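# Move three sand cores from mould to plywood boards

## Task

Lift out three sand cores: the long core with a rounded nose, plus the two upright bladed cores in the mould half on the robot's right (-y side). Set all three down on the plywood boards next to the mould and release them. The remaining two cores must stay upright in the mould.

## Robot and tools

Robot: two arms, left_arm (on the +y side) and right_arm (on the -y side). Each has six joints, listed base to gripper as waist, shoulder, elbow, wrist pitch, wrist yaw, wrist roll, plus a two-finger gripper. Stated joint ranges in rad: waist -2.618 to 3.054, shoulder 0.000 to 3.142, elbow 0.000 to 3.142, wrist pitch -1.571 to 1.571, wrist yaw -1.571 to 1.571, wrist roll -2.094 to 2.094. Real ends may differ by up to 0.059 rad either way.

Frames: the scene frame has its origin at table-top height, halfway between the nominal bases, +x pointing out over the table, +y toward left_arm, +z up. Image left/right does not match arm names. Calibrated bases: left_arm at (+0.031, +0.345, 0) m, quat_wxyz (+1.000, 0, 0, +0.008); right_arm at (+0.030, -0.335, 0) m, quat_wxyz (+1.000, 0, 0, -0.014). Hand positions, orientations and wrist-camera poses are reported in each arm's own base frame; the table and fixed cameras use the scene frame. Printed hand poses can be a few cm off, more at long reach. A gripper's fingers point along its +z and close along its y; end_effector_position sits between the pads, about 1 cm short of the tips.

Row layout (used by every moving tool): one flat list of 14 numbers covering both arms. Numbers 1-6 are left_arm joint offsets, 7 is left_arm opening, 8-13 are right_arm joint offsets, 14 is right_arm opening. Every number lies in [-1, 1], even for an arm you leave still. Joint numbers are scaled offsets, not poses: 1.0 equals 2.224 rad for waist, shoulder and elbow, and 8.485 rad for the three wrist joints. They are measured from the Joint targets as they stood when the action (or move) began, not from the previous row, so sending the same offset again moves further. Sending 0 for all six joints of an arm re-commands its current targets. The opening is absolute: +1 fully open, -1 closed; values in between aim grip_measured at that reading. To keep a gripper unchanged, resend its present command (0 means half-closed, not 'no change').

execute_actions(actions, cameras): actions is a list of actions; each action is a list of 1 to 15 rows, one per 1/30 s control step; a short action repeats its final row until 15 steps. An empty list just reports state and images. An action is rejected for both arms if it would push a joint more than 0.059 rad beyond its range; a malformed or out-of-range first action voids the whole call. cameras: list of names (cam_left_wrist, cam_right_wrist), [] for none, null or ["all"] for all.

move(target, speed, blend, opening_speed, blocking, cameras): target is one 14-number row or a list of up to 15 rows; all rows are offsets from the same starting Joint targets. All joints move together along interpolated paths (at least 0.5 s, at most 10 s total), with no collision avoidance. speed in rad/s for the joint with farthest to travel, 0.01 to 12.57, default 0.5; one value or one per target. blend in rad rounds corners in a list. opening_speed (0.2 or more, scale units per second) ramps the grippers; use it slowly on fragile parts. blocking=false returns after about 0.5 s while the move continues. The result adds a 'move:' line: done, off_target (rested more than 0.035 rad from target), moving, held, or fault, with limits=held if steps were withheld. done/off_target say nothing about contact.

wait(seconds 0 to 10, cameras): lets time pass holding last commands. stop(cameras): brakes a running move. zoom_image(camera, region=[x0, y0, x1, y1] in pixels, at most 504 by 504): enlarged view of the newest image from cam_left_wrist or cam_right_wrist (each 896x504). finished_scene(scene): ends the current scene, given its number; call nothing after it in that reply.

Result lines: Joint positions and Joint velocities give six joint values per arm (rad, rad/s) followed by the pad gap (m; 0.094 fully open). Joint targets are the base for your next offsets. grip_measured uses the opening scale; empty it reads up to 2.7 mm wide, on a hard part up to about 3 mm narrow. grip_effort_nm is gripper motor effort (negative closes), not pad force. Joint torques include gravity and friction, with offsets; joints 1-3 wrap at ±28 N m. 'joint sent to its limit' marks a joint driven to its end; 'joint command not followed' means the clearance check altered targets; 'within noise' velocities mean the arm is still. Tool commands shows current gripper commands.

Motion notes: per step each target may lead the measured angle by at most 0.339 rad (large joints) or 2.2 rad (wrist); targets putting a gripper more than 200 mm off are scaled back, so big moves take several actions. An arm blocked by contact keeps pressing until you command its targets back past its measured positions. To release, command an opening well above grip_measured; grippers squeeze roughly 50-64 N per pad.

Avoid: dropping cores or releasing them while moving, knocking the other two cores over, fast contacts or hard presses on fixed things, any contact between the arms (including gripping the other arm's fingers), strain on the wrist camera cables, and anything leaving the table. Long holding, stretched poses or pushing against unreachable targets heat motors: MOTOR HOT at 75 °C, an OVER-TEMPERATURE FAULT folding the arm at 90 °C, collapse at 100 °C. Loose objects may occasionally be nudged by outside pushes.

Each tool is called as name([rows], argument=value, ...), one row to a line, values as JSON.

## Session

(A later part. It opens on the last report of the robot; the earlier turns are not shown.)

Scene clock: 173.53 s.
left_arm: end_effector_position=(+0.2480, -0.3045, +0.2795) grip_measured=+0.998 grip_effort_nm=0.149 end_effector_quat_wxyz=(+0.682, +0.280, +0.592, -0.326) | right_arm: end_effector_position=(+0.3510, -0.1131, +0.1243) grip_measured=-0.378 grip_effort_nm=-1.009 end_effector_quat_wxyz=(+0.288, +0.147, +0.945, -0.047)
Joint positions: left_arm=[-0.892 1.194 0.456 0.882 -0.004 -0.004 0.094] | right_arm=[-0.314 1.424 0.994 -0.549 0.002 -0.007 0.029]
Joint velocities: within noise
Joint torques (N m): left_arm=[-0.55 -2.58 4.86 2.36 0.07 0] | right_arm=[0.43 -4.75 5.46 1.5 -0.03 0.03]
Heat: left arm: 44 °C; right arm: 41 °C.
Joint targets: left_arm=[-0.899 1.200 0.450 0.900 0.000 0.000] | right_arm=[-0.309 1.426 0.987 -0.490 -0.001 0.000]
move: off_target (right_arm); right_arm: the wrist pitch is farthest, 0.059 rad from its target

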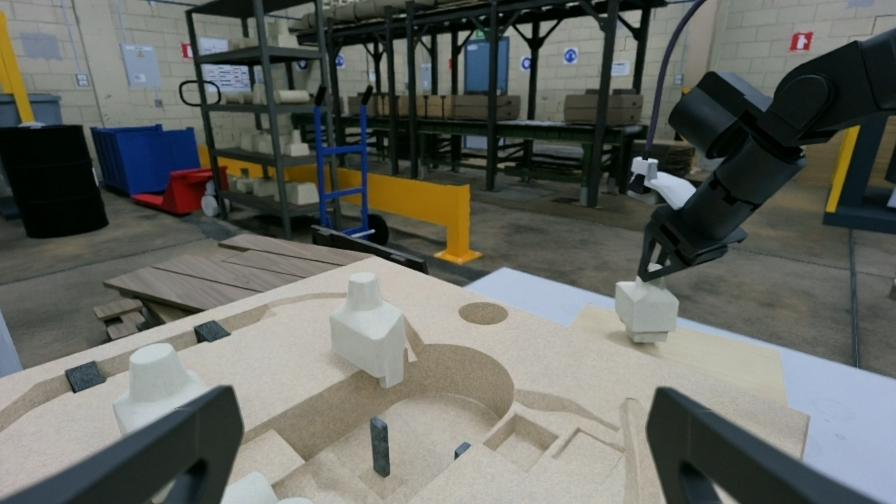

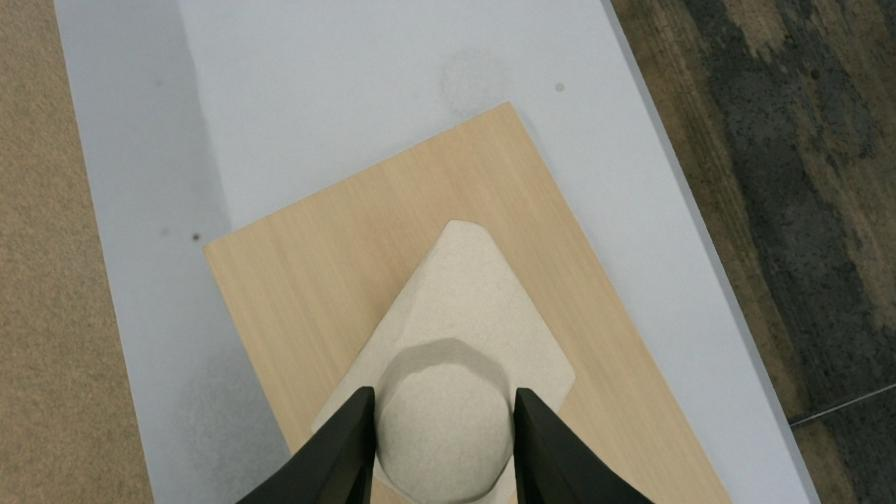

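move(target=[0,0,0,0,0,0,1,0,-0.0014,0.0079,-0.0025,0,0,0.0], speed=0.1, opening_speed=0.7)

zoom_image(camera="cam_left_wrist", region=[600, 100, 896, 400])

Scene clock: 177.57 s.
left_arm: end_effector_position=(+0.2480, -0.3045, +0.2795) grip_measured=+0.998 grip_effort_nm=0.134 end_effector_quat_wxyz=(+0.682, +0.280, +0.592, -0.326) | right_arm: end_effector_position=(+0.3522, -0.1114, +0.1247) grip_measured=-0.003 grip_effort_nm=0.164 end_effector_quat_wxyz=(+0.290, +0.145, +0.945, -0.043)
Joint positions: left_arm=[-0.892 1.194 0.456 0.882 -0.004 -0.004 0.094] | right_arm=[-0.313 1.424 0.994 -0.546 -0.008 -0.007 0.047]
Joint velocities: within noise
Joint torques (N m): left_arm=[-0.47 -2.52 4.77 2.36 0.07 -0.01] | right_arm=[0.36 -5 6.69 1.3 0.08 0.03]
Heat: left arm: 45 °C; right arm: 41 °C.
Joint targets: left_arm=[-0.899 1.200 0.450 0.900 0.000 0.000] | right_arm=[-0.309 1.423 1.005 -0.511 -0.001 0.000]
move: done

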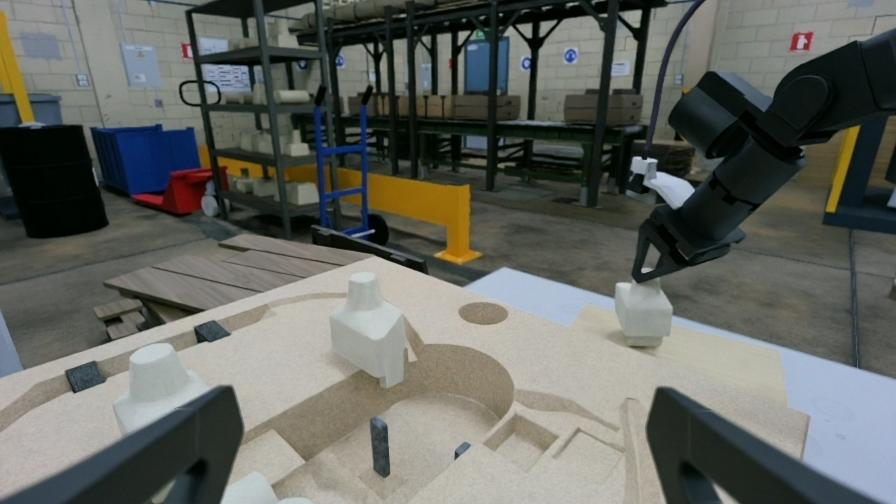

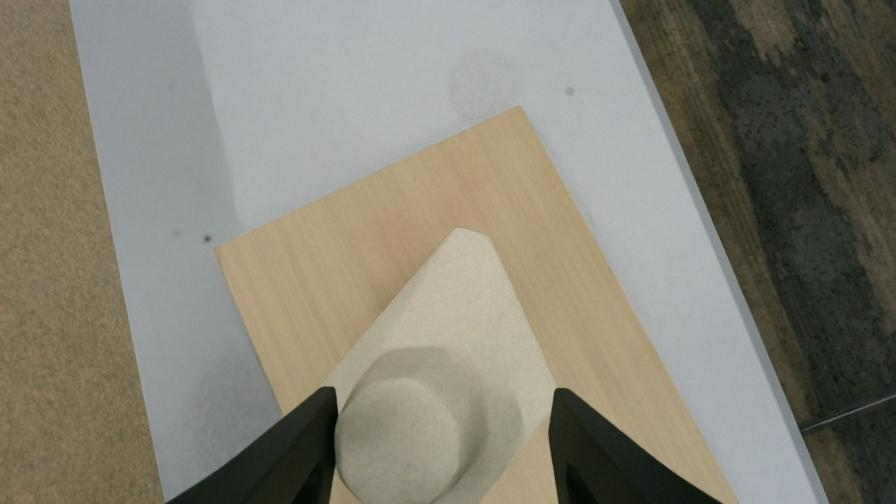

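Scaled by 1.680.

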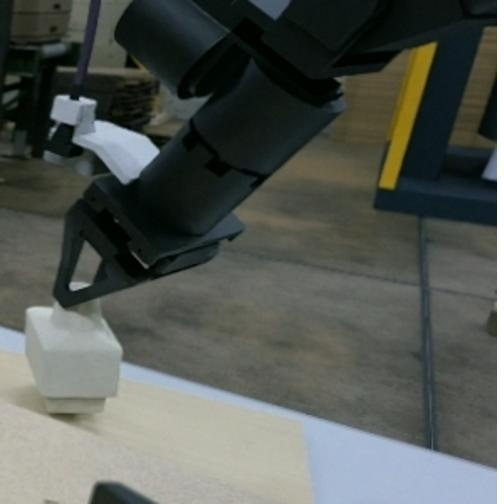

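move(target=[0,0,0,0,0,0,1,0,0,0,0,0,0,0.15], opening_speed=0.3)

zoom_image(camera="cam_left_wrist", region=[580, 240, 700, 360])

Scene clock: 185.63 s.
left_arm: end_effector_position=(+0.2480, -0.3045, +0.2795) grip_measured=+0.998 grip_effort_nm=0.139 end_effector_quat_wxyz=(+0.682, +0.280, +0.592, -0.326) | right_arm: end_effector_position=(+0.3526, -0.1111, +0.1249) grip_measured=+0.147 grip_effort_nm=0.168 end_effector_quat_wxyz=(+0.291, +0.144, +0.945, -0.042)
Joint positions: left_arm=[-0.892 1.194 0.456 0.882 -0.004 -0.004 0.094] | right_arm=[-0.313 1.424 0.994 -0.545 -0.009 -0.007 0.054]
Joint velocities: within noise
Joint torques (N m): left_arm=[-0.61 -2.54 4.75 2.41 0.04 -0.03] | right_arm=[0.32 -4.98 6.72 1.33 0.06 0.03]
Heat: left arm: 45 °C; right arm: 41 °C.
Joint targets: left_arm=[-0.899 1.200 0.450 0.900 0.000 0.000] | right_arm=[-0.309 1.423 1.005 -0.511 -0.001 0.000]
move: done

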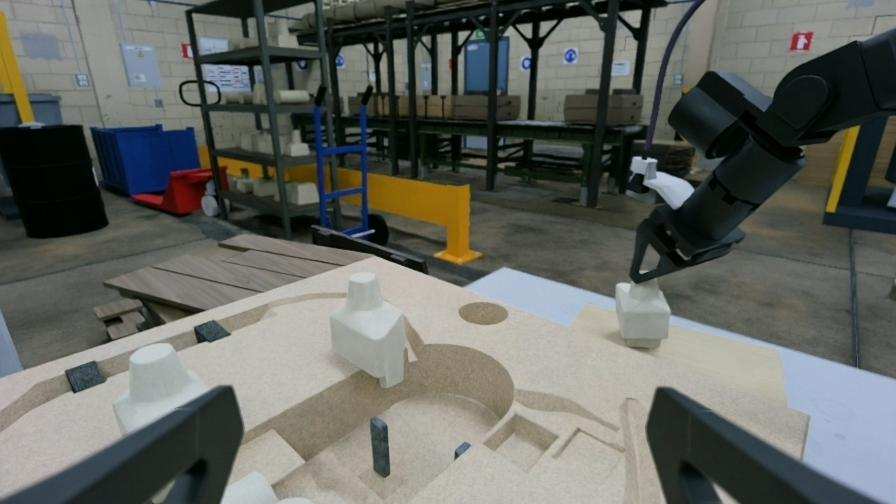

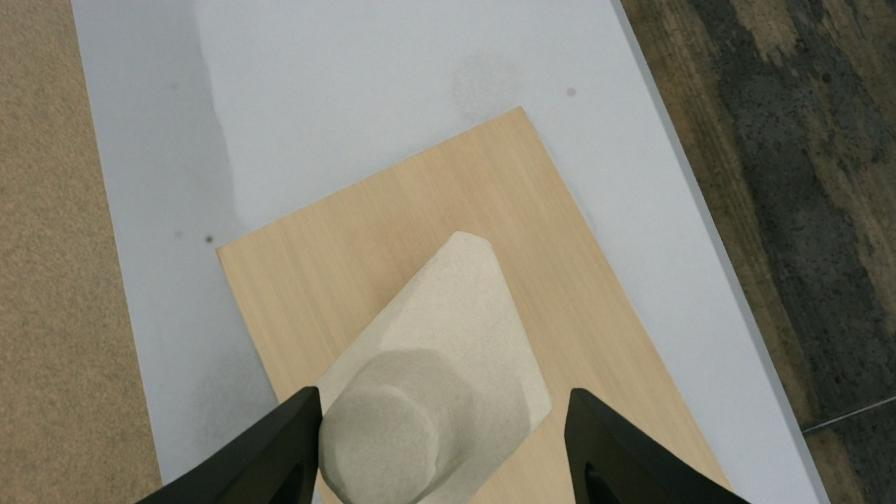

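Scaled by 4.200.

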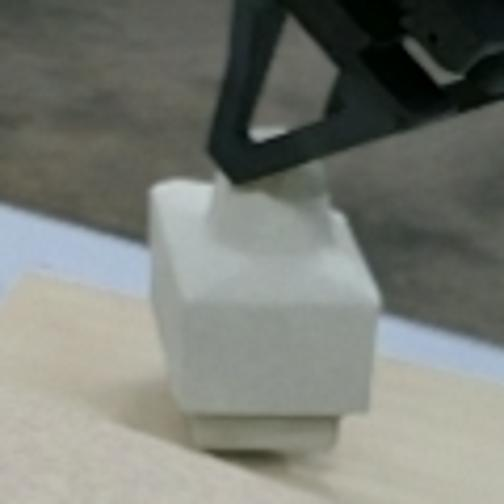

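move(target=[0,0,0,0,0,0,1,0,0,0,0,0,0,-0.7], opening_speed=0.5)

zoom_image(camera="cam_left_wrist", region=[580, 240, 700, 360])

Scene clock: 202.13 s.
left_arm: end_effector_position=(+0.2480, -0.3045, +0.2795) grip_measured=+0.998 grip_effort_nm=0.149 end_effector_quat_wxyz=(+0.682, +0.280, +0.592, -0.326) | right_arm: end_effector_position=(+0.3585, -0.1082, +0.1283) grip_measured=-0.457 grip_effort_nm=-1.004 end_effector_quat_wxyz=(+0.303, +0.140, +0.942, -0.035)
Joint positions: left_arm=[-0.892 1.194 0.456 0.882 -0.004 -0.004 0.094] | right_arm=[-0.308 1.424 0.994 -0.522 -0.026 -0.005 0.025]
Joint velocities: within noise
Joint torques (N m): left_arm=[-0.49 -2.52 4.74 2.38 0.07 -0.01] | right_arm=[-0.02 -5.01 6.75 1.13 0.23 0.02]
Heat: left arm: 46 °C; right arm: 41 °C.
Joint targets: left_arm=[-0.899 1.200 0.450 0.900 0.000 0.000] | right_arm=[-0.309 1.423 1.005 -0.511 0.000 0.000]
move: done

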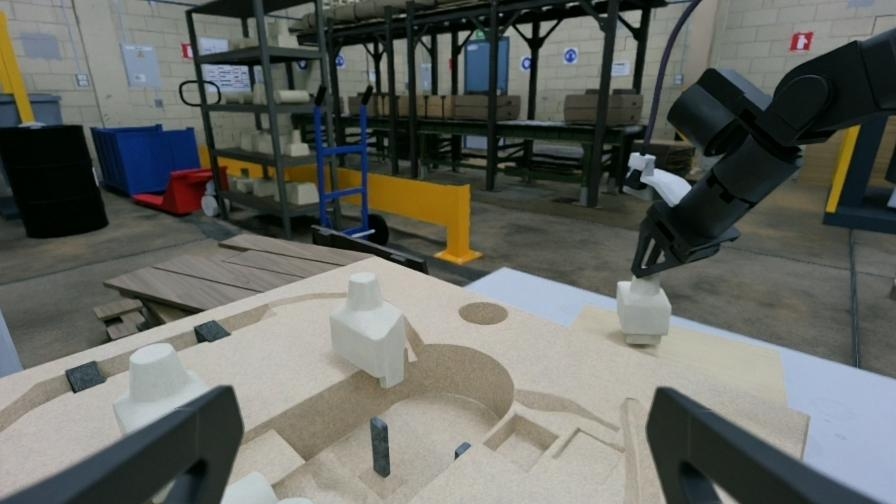

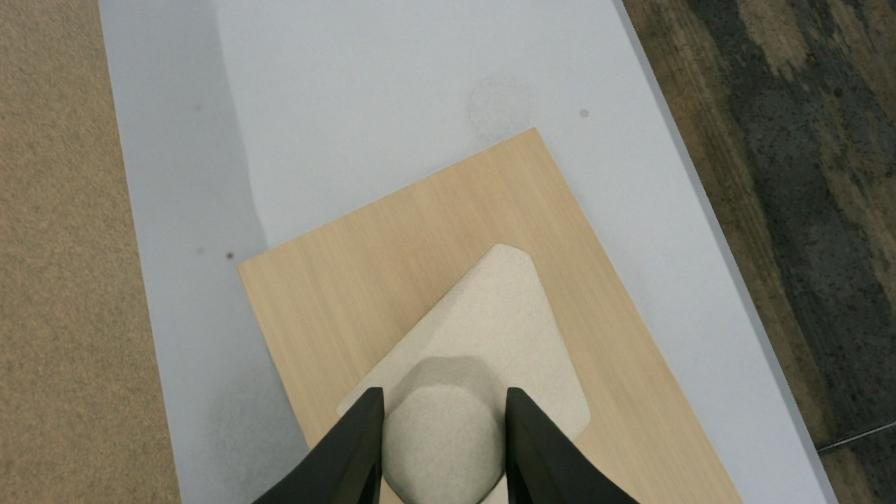

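Scaled by 4.200.

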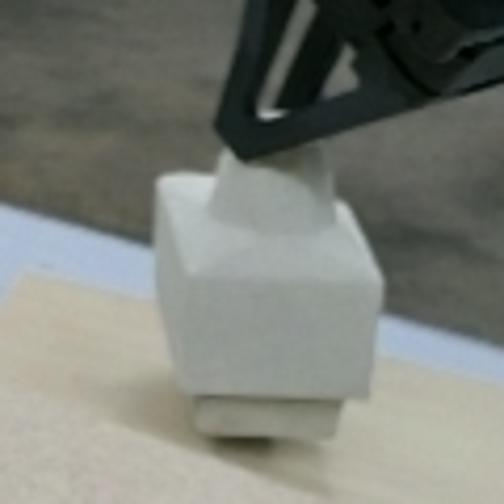

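move([
  [0,0,0,0,0,0,1,0,-0.0859,0.1619,-0.0458,0,0,-0.7],
  [0,0,0,0,0,0,1,0.3188,-0.1,0.0877,0.0131,0,0,-0.7],
], speed=0.7, cameras=["cam_left_wrist"])

zoom_image(camera="cam_left_wrist", region=[540, 80, 840, 380])

Scene clock: 212.20 s.
left_arm: end_effector_position=(+0.2480, -0.3045, +0.2795) grip_measured=+0.998 grip_effort_nm=0.139 end_effector_quat_wxyz=(+0.682, +0.280, +0.592, -0.326) | right_arm: end_effector_position=(+0.3630, +0.1566, +0.2822) grip_measured=-0.459 grip_effort_nm=-1.004 end_effector_quat_wxyz=(+0.474, -0.178, +0.857, +0.098)
Joint positions: left_arm=[-0.892 1.194 0.456 0.882 -0.004 -0.004 0.094] | right_arm=[0.402 1.244 1.192 -0.508 -0.006 -0.004 0.025]
Joint velocities: within noise
Joint torques (N m): left_arm=[-0.58 -2.55 4.77 2.36 0.07 -0.04] | right_arm=[-0.1 -7.47 6.9 2.42 0.05 0.01]
Heat: left arm: 46 °C; right arm: 41 °C.
Joint targets: left_arm=[-0.899 1.200 0.450 0.900 0.000 0.000] | right_arm=[0.400 1.200 1.200 -0.400 0.000 0.000]
move: off_target (right_arm); right_arm: the wrist pitch is farthest, 0.108 rad from its target
Images, in order (width x height): cam_left_wrist 896x504.

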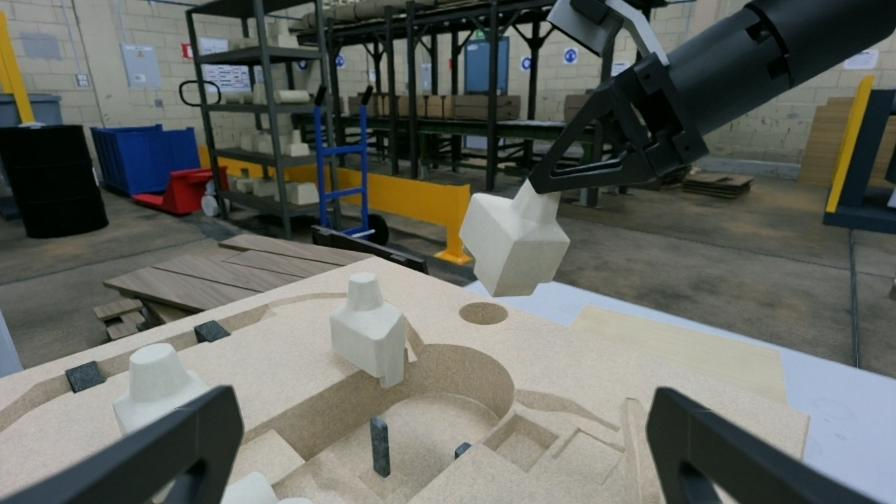

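Scaled by 1.680.

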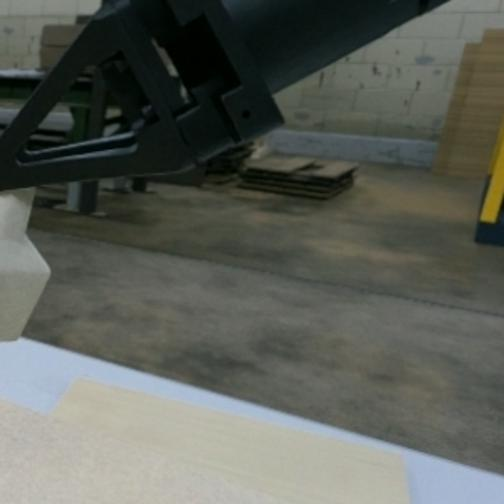

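move(target=[0,0,0,0,0,0,1,0,0,0,0.02,0,0.15,-0.7], speed=0.8, cameras=["cam_left_wrist"])

zoom_image(camera="cam_left_wrist", region=[420, 80, 680, 340])

Scene clock: 219.93 s.
left_arm: end_effector_position=(+0.2480, -0.3045, +0.2795) grip_measured=+0.998 grip_effort_nm=0.144 end_effector_quat_wxyz=(+0.682, +0.280, +0.592, -0.326) | right_arm: end_effector_position=(+0.3803, +0.1638, +0.3179) grip_measured=-0.459 grip_effort_nm=-1.009 end_effector_quat_wxyz=(+0.371, +0.345, +0.759, +0.410)
Joint positions: left_arm=[-0.892 1.194 0.456 0.882 -0.004 -0.004 0.094] | right_arm=[0.402 1.244 1.192 -0.347 -0.006 1.26 0.025]
Joint velocities: within noise
Joint torques (N m): left_arm=[-0.49 -2.51 4.81 2.35 0.07 -0.02] | right_arm=[-0.13 -7.58 6.98 2.6 0.04 0.09]
Heat: left arm: 46 °C; right arm: 44 °C.
Joint targets: left_arm=[-0.899 1.200 0.450 0.900 0.000 0.000] | right_arm=[0.400 1.200 1.200 -0.230 -0.001 1.273]
move: off_target (right_arm); right_arm: the wrist pitch is farthest, 0.117 rad from its target
Images, in order (width x height): cam_left_wrist 896x504.

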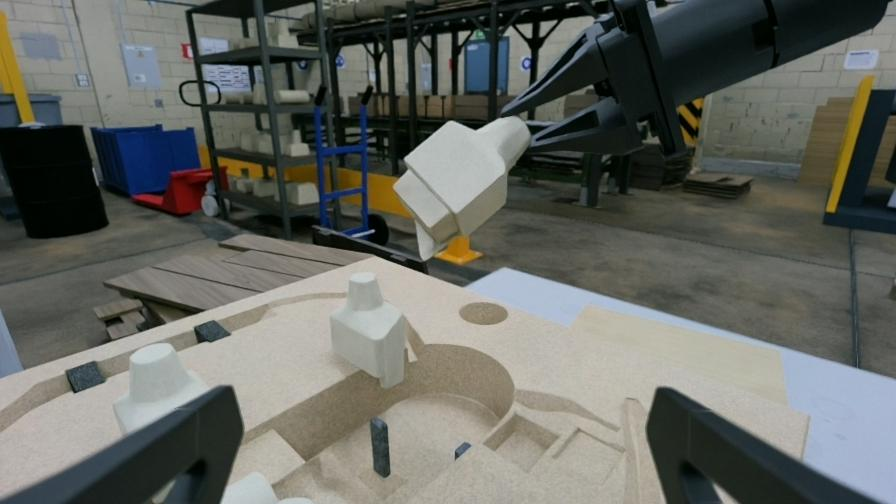

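Scaled by 1.938.

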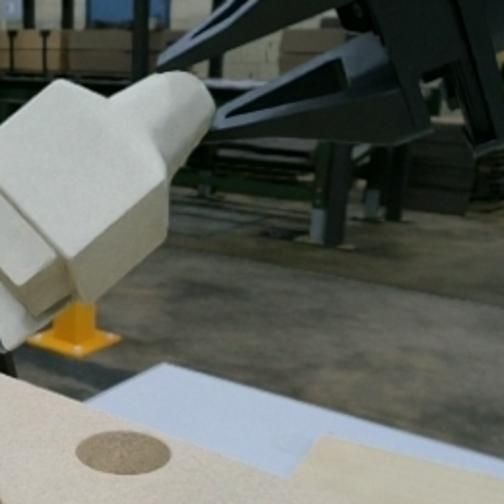

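zoom_image(camera="cam_left_wrist", region=[380, 110, 540, 270])

Scaled by 3.150.

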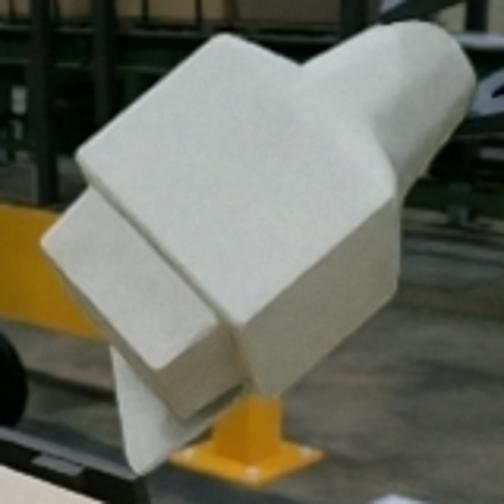

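move(target=[0,0,0,0,0,0,1,-0.27,0,0,0.02,-0.177,-0.15,-0.7], speed=0.8, cameras=["cam_left_wrist"])

zoom_image(camera="cam_left_wrist", region=[540, 80, 840, 380])

Scene clock: 255.63 s.
left_arm: end_effector_position=(+0.2480, -0.3045, +0.2796) grip_measured=+0.998 grip_effort_nm=0.144 end_effector_quat_wxyz=(+0.682, +0.280, +0.592, -0.326) | right_arm: end_effector_position=(+0.2964, +0.1254, +0.4033) grip_measured=-0.459 grip_effort_nm=-1.004 end_effector_quat_wxyz=(+0.522, -0.374, +0.606, +0.469)
Joint positions: left_arm=[-0.892 1.194 0.456 0.882 -0.004 -0.004 0.094] | right_arm=[-0.195 1.235 1.192 -0.116 -1.478 0.02 0.025]
Joint velocities: within noise
Joint torques (N m): left_arm=[-0.57 -2.62 4.83 2.38 0.03 0.02] | right_arm=[-0.61 -6.23 6.5 1.54 -0.33 -0.26]
Heat: left arm: 48 °C; right arm: 53 °C.
Joint targets: left_arm=[-0.899 1.200 0.450 0.900 0.000 0.000] | right_arm=[-0.200 1.201 1.200 -0.061 -1.502 0.000]
move: off_target (right_arm); right_arm: the wrist pitch is farthest, 0.056 rad from its target
Images, in order (width x height): cam_left_wrist 896x504.

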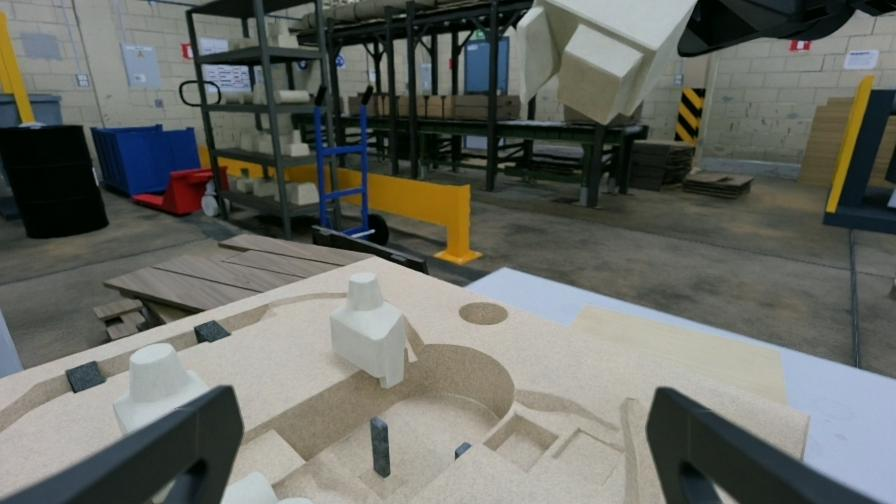

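Scaled by 1.680.

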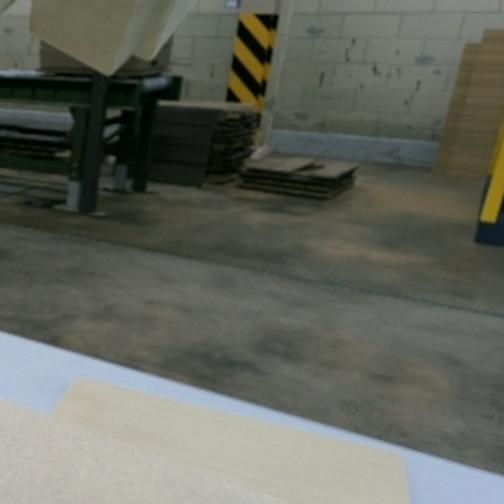

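move(target=[0,0,0,0.04,0,0,1,0,0,0,0,0,0,-0.7], speed=0.8, cameras=["cam_left_wrist"])

zoom_image(camera="cam_left_wrist", region=[480, 80, 720, 320])

Scene clock: 259.20 s.
left_arm: end_effector_position=(+0.2315, -0.2841, +0.3604) grip_measured=+0.998 grip_effort_nm=0.159 end_effector_quat_wxyz=(+0.772, +0.221, +0.467, -0.369) | right_arm: end_effector_position=(+0.2962, +0.1255, +0.4035) grip_measured=-0.459 grip_effort_nm=-1.004 end_effector_quat_wxyz=(+0.523, -0.375, +0.606, +0.468)
Joint positions: left_arm=[-0.892 1.194 0.456 1.222 -0.004 -0.002 0.094] | right_arm=[-0.195 1.235 1.192 -0.115 -1.479 0.019 0.025]
Joint velocities: within noise
Joint torques (N m): left_arm=[-0.57 -2.36 4.59 2.05 0.06 -0.05] | right_arm=[-0.4 -6.23 6.53 1.54 -0.32 -0.26]
Heat: left arm: 48 °C; right arm: 52 °C.
Joint targets: left_arm=[-0.899 1.200 0.450 1.240 0.000 0.000] | right_arm=[-0.200 1.201 1.200 -0.061 -1.502 0.000]
move: off_target (right_arm); right_arm: the wrist pitch is farthest, 0.054 rad from its target
Images, in order (width x height): cam_left_wrist 896x504.

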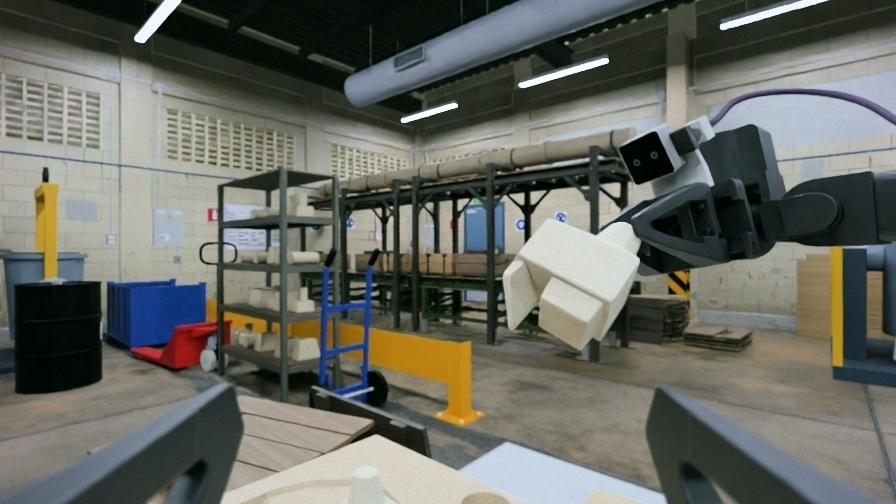

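Scaled by 2.100.

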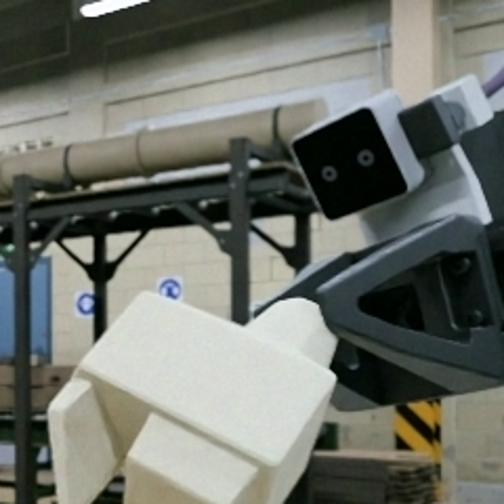

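zoom_image(camera="cam_left_wrist", region=[490, 205, 650, 365])

Scaled by 3.150.

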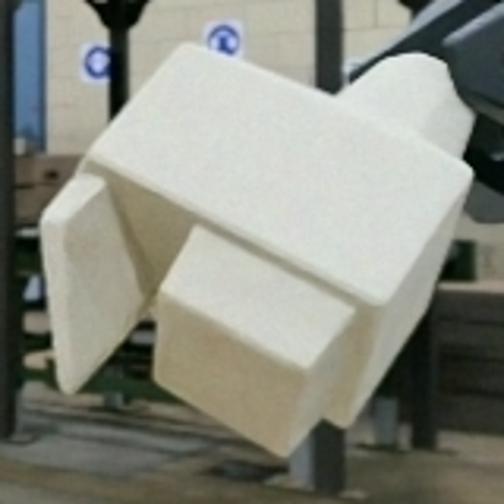

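move([
  [0,0,0,-0.04,0,0,1,0,0,0.09,-0.0989,0.2158,-0.1346,-0.7],
  [0,0,0,-0.04,0,0,1,0.0472,0.1,0.05,-0.0668,0.2158,-0.1346,-0.7],
], speed=0.8)

zoom_image(camera="cam_left_wrist", region=[560, 150, 760, 350])

Scene clock: 320.40 s.
left_arm: end_effector_position=(+0.2475, -0.3039, +0.2840) grip_measured=+0.998 grip_effort_nm=0.144 end_effector_quat_wxyz=(+0.688, +0.278, +0.585, -0.328) | right_arm: end_effector_position=(+0.3896, -0.0899, +0.2181) grip_measured=-0.460 grip_effort_nm=-1.004 end_effector_quat_wxyz=(+0.200, -0.413, +0.832, -0.312)
Joint positions: left_arm=[-0.892 1.194 0.456 0.9 -0.004 -0.001 0.094] | right_arm=[-0.096 1.446 1.292 -0.708 0.3 -1.13 0.025]
Joint velocities: within noise
Joint torques (N m): left_arm=[-0.62 -2.62 4.71 2.16 0.05 -0.04] | right_arm=[0.08 -7.17 7.56 1.88 0.39 -0.17]
Heat: left arm: 43 °C; right arm: 48 °C.
Joint targets: left_arm=[-0.899 1.200 0.450 0.900 0.000 0.000] | right_arm=[-0.095 1.423 1.311 -0.628 0.329 -1.142]
move: off_target (right_arm); right_arm: the wrist pitch is farthest, 0.080 rad from its target

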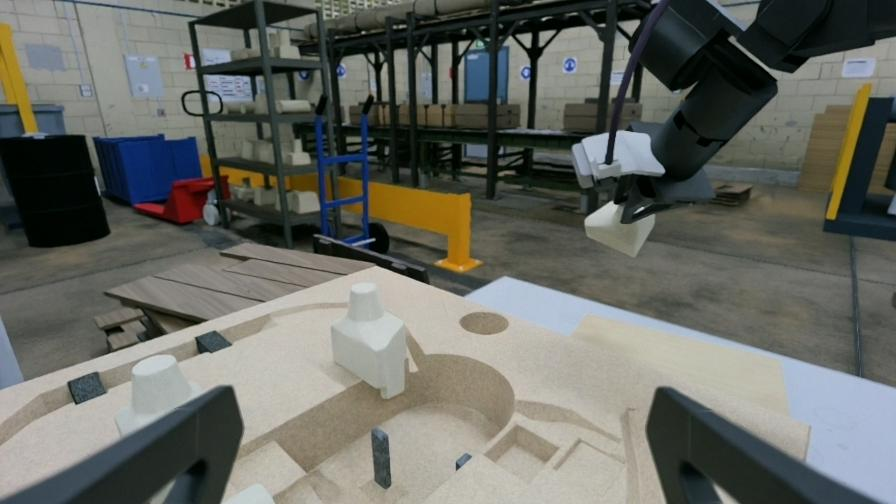

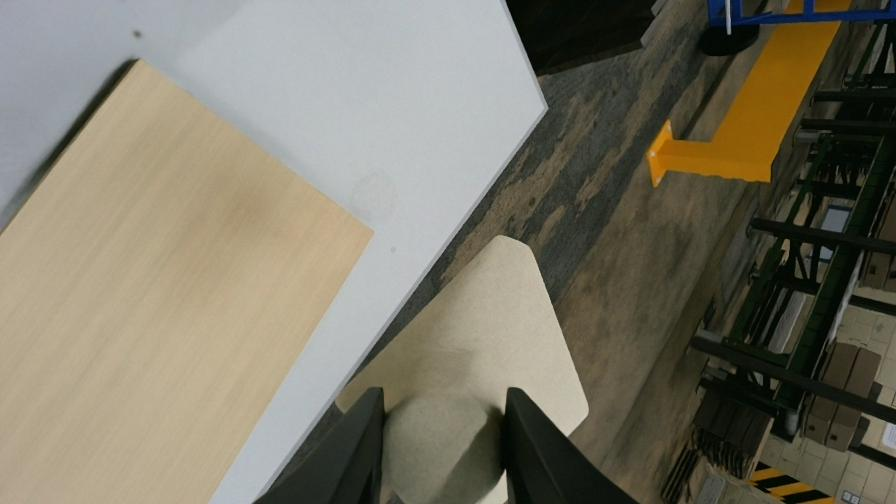

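Scaled by 2.520.

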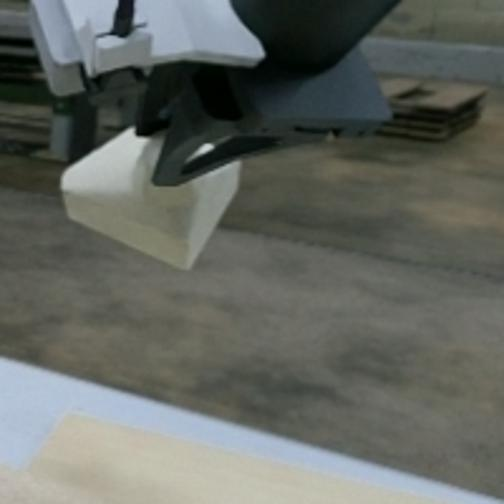

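move(target=[0,0,0,0,0,0,1,0,0.0607,-0.079,0.006,0.002,0,-0.7], speed=0.4)

zoom_image(camera="cam_left_wrist", region=[560, 150, 760, 350])

Scene clock: 324.47 s.
left_arm: end_effector_position=(+0.2476, -0.3040, +0.2839) grip_measured=+0.998 grip_effort_nm=0.149 end_effector_quat_wxyz=(+0.688, +0.278, +0.585, -0.328) | right_arm: end_effector_position=(+0.3715, -0.0901, +0.1137) grip_measured=-0.460 grip_effort_nm=-1.004 end_effector_quat_wxyz=(+0.105, -0.443, +0.852, -0.258)
Joint positions: left_arm=[-0.892 1.194 0.456 0.9 -0.004 -0.001 0.094] | right_arm=[-0.096 1.574 1.118 -0.636 0.311 -1.131 0.025]
Joint velocities: within noise
Joint torques (N m): left_arm=[-0.47 -2.55 4.79 2.17 0.07 -0.05] | right_arm=[0.03 -7.27 7.15 1.41 0.46 -0.16]
Heat: left arm: 44 °C; right arm: 48 °C.
Joint targets: left_arm=[-0.899 1.200 0.450 0.900 0.000 0.000] | right_arm=[-0.095 1.558 1.135 -0.577 0.346 -1.142]
move: off_target (right_arm); right_arm: the wrist pitch is farthest, 0.059 rad from its target

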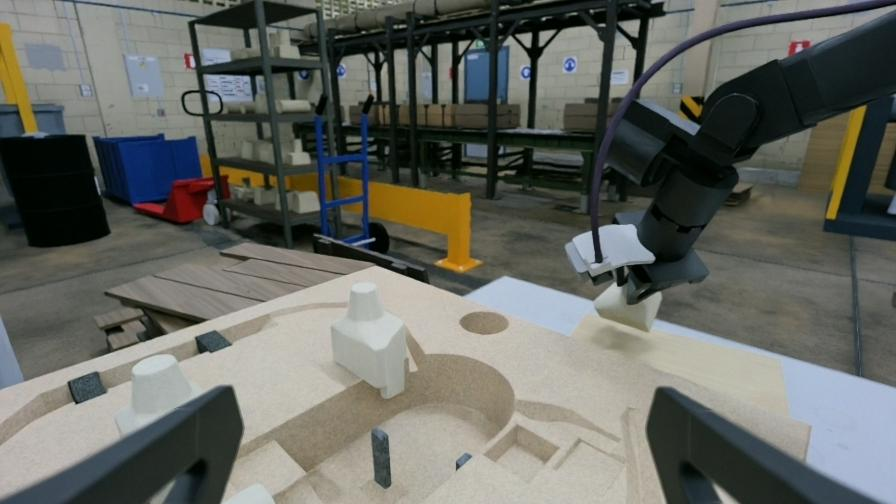

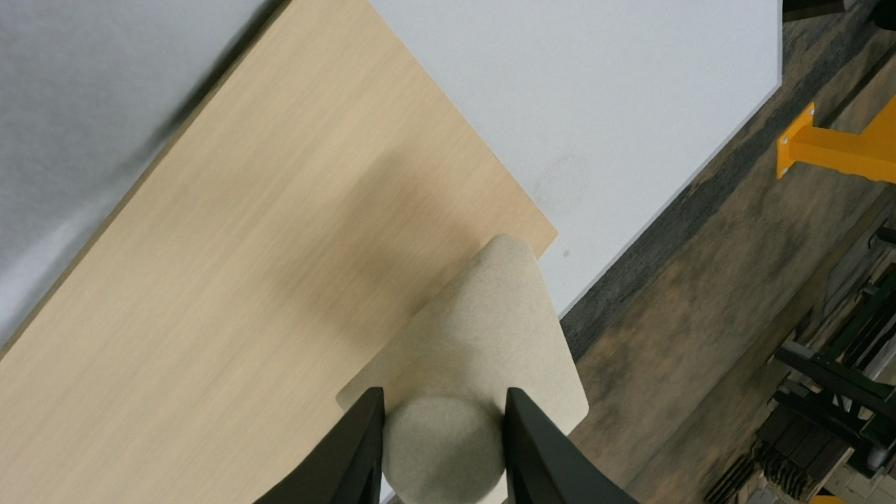

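Scaled by 2.520.

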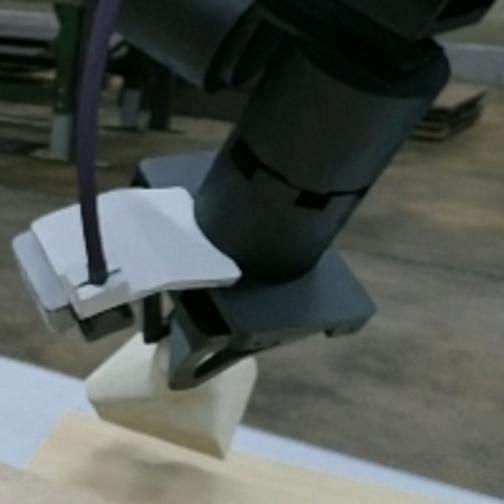

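move(target=[0,0,0,0,0,0,1,0,-0.0292,-0.0531,0.0062,0,0,-0.7], speed=0.15)

zoom_image(camera="cam_left_wrist", region=[560, 200, 700, 340])

Scene clock: 329.47 s.
left_arm: end_effector_position=(+0.2476, -0.3040, +0.2839) grip_measured=+0.998 grip_effort_nm=0.149 end_effector_quat_wxyz=(+0.688, +0.278, +0.585, -0.328) | right_arm: end_effector_position=(+0.3552, -0.0889, +0.0960) grip_measured=-0.460 grip_effort_nm=-1.004 end_effector_quat_wxyz=(+0.099, -0.445, +0.853, -0.256)
Joint positions: left_arm=[-0.892 1.194 0.456 0.9 -0.004 -0.001 0.094] | right_arm=[-0.096 1.538 1.015 -0.581 0.314 -1.133 0.025]
Joint velocities: within noise
Joint torques (N m): left_arm=[-0.53 -2.69 4.77 2.16 0.06 -0.06] | right_arm=[0.06 -9.33 5.81 1.35 0.43 -0.15]
Heat: left arm: 45 °C; right arm: 48 °C.
Joint targets: left_arm=[-0.899 1.200 0.450 0.901 0.000 0.000] | right_arm=[-0.095 1.493 1.017 -0.524 0.345 -1.142]
move: off_target (right_arm); right_arm: the wrist pitch is farthest, 0.057 rad from its target

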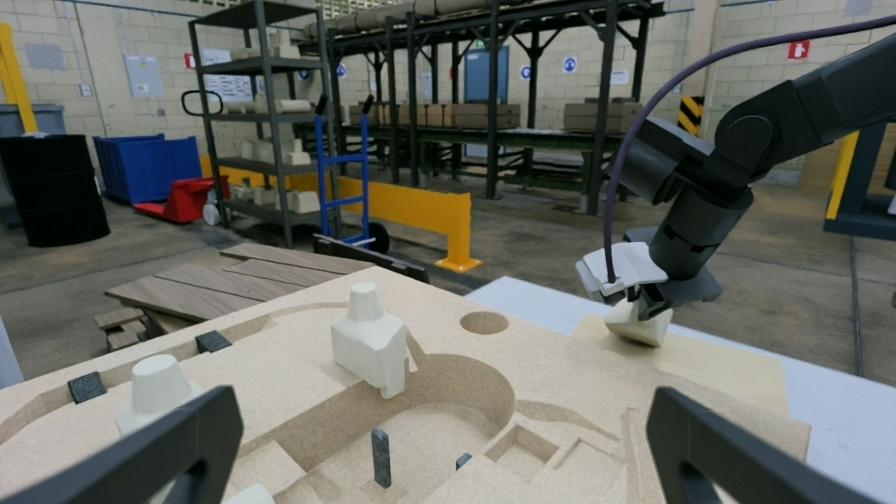

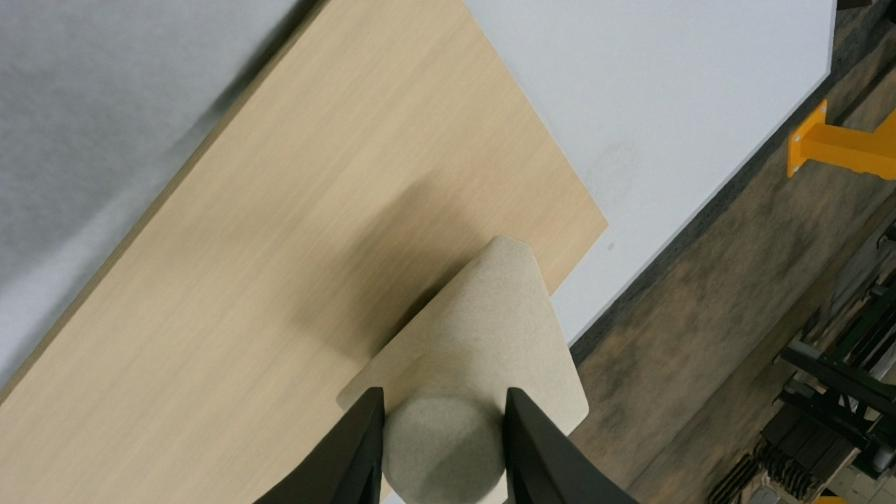

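Scaled by 3.600.

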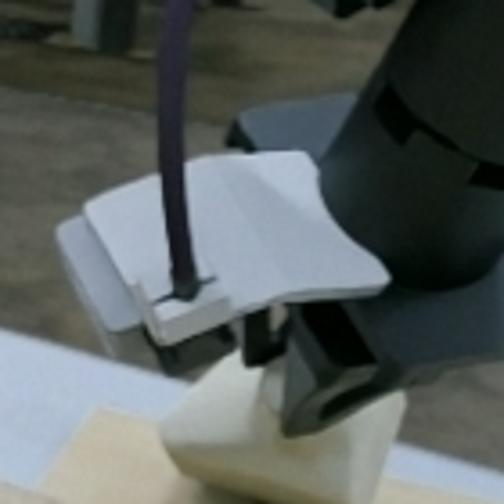

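move(target=[0,0,0,0,0,0,1,0,0.0038,-0.0146,0.0048,0,0,-0.7], speed=0.08)

zoom_image(camera="cam_left_wrist", region=[560, 250, 700, 390])

Scene clock: 333.30 s.
left_arm: end_effector_position=(+0.2476, -0.3040, +0.2839) grip_measured=+0.998 grip_effort_nm=0.144 end_effector_quat_wxyz=(+0.688, +0.278, +0.585, -0.328) | right_arm: end_effector_position=(+0.3577, -0.0906, +0.0925) grip_measured=-0.460 grip_effort_nm=-1.004 end_effector_quat_wxyz=(+0.105, -0.442, +0.851, -0.265)
Joint positions: left_arm=[-0.892 1.194 0.456 0.9 -0.004 -0.001 0.094] | right_arm=[-0.096 1.538 0.988 -0.532 0.322 -1.135 0.025]
Joint velocities: within noise
Joint torques (N m): left_arm=[-0.54 -2.55 4.79 2.16 0.06 -0.05] | right_arm=[0.03 -8.64 5.52 1.33 0.34 -0.12]
Heat: left arm: 45 °C; right arm: 47 °C.
Joint targets: left_arm=[-0.899 1.200 0.450 0.901 0.000 0.000] | right_arm=[-0.095 1.501 0.985 -0.483 0.346 -1.142]
move: off_target (right_arm); right_arm: the wrist pitch is farthest, 0.049 rad from its target

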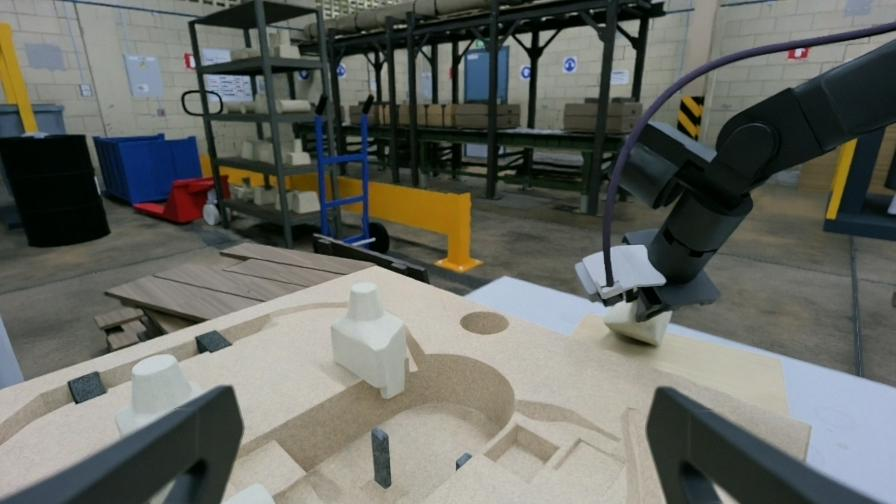

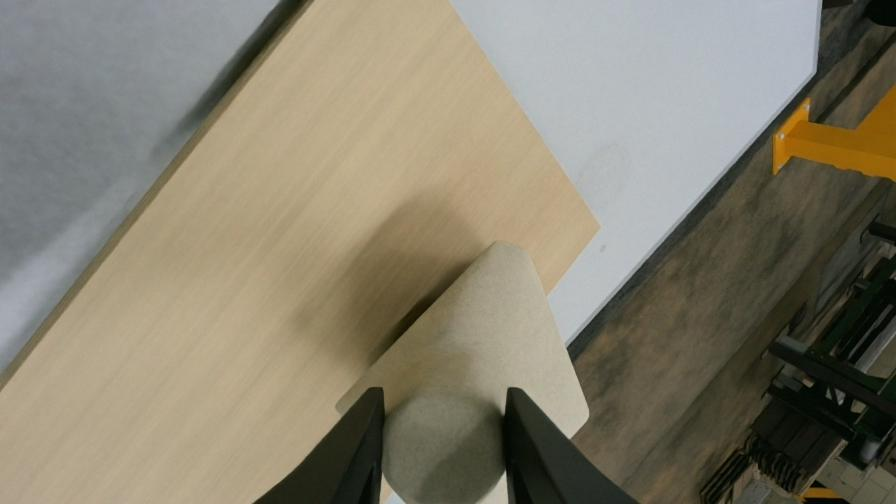

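Scaled by 3.600.

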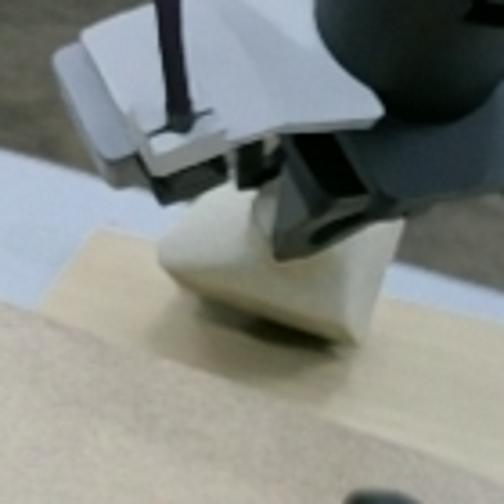

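move(target=[0,0,0,0,0,0,1,0,0,0,0,0,0,-0.25], opening_speed=0.3)

zoom_image(camera="cam_left_wrist", region=[560, 250, 700, 390])

Scene clock: 338.60 s.
left_arm: end_effector_position=(+0.2476, -0.3040, +0.2839) grip_measured=+0.998 grip_effort_nm=0.139 end_effector_quat_wxyz=(+0.688, +0.278, +0.585, -0.328) | right_arm: end_effector_position=(+0.3613, -0.0926, +0.0959) grip_measured=-0.253 grip_effort_nm=0.173 end_effector_quat_wxyz=(+0.111, -0.438, +0.849, -0.274)
Joint positions: left_arm=[-0.892 1.194 0.456 0.9 -0.004 -0.001 0.094] | right_arm=[-0.096 1.535 0.987 -0.513 0.332 -1.136 0.035]
Joint velocities: within noise
Joint torques (N m): left_arm=[-0.53 -2.56 4.79 2.15 0.07 -0.04] | right_arm=[0.06 -8.4 5.46 1.16 0.26 -0.11]
Heat: left arm: 45 °C; right arm: 46 °C.
Joint targets: left_arm=[-0.899 1.200 0.450 0.901 0.000 0.000] | right_arm=[-0.095 1.501 0.985 -0.483 0.346 -1.142]
move: done

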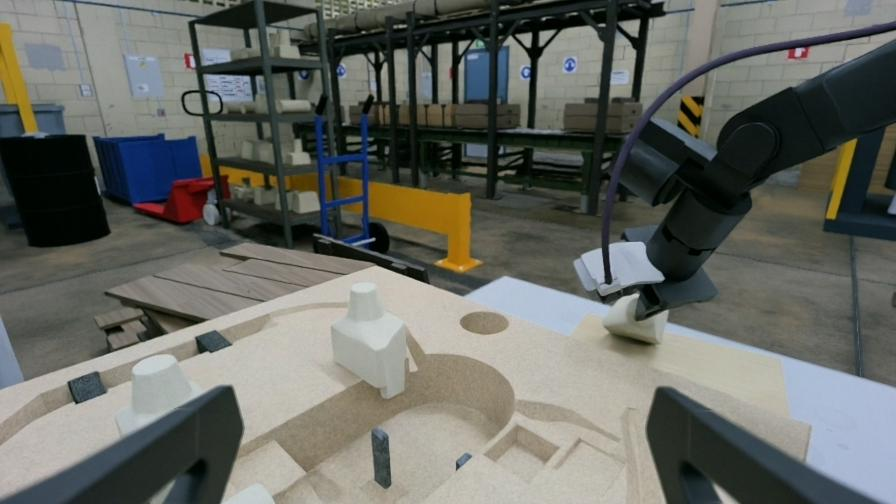

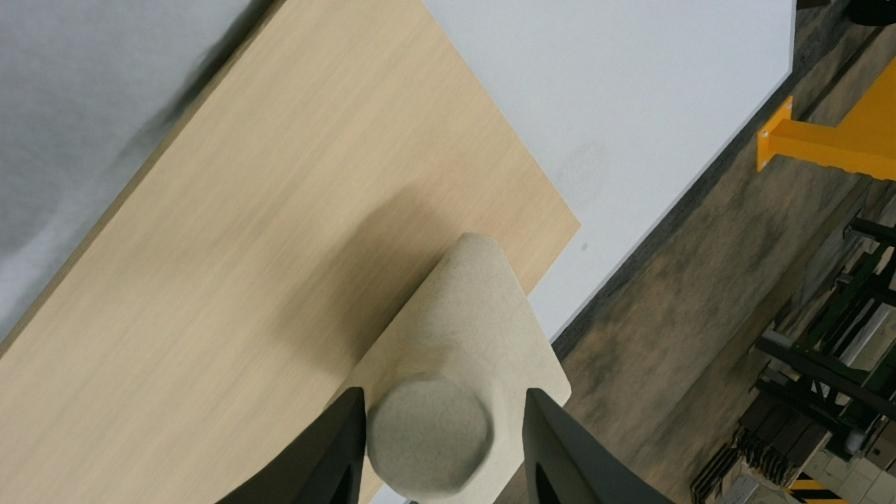

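Scaled by 3.600.

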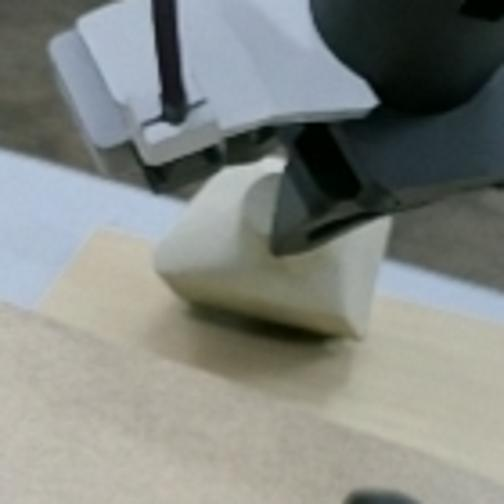

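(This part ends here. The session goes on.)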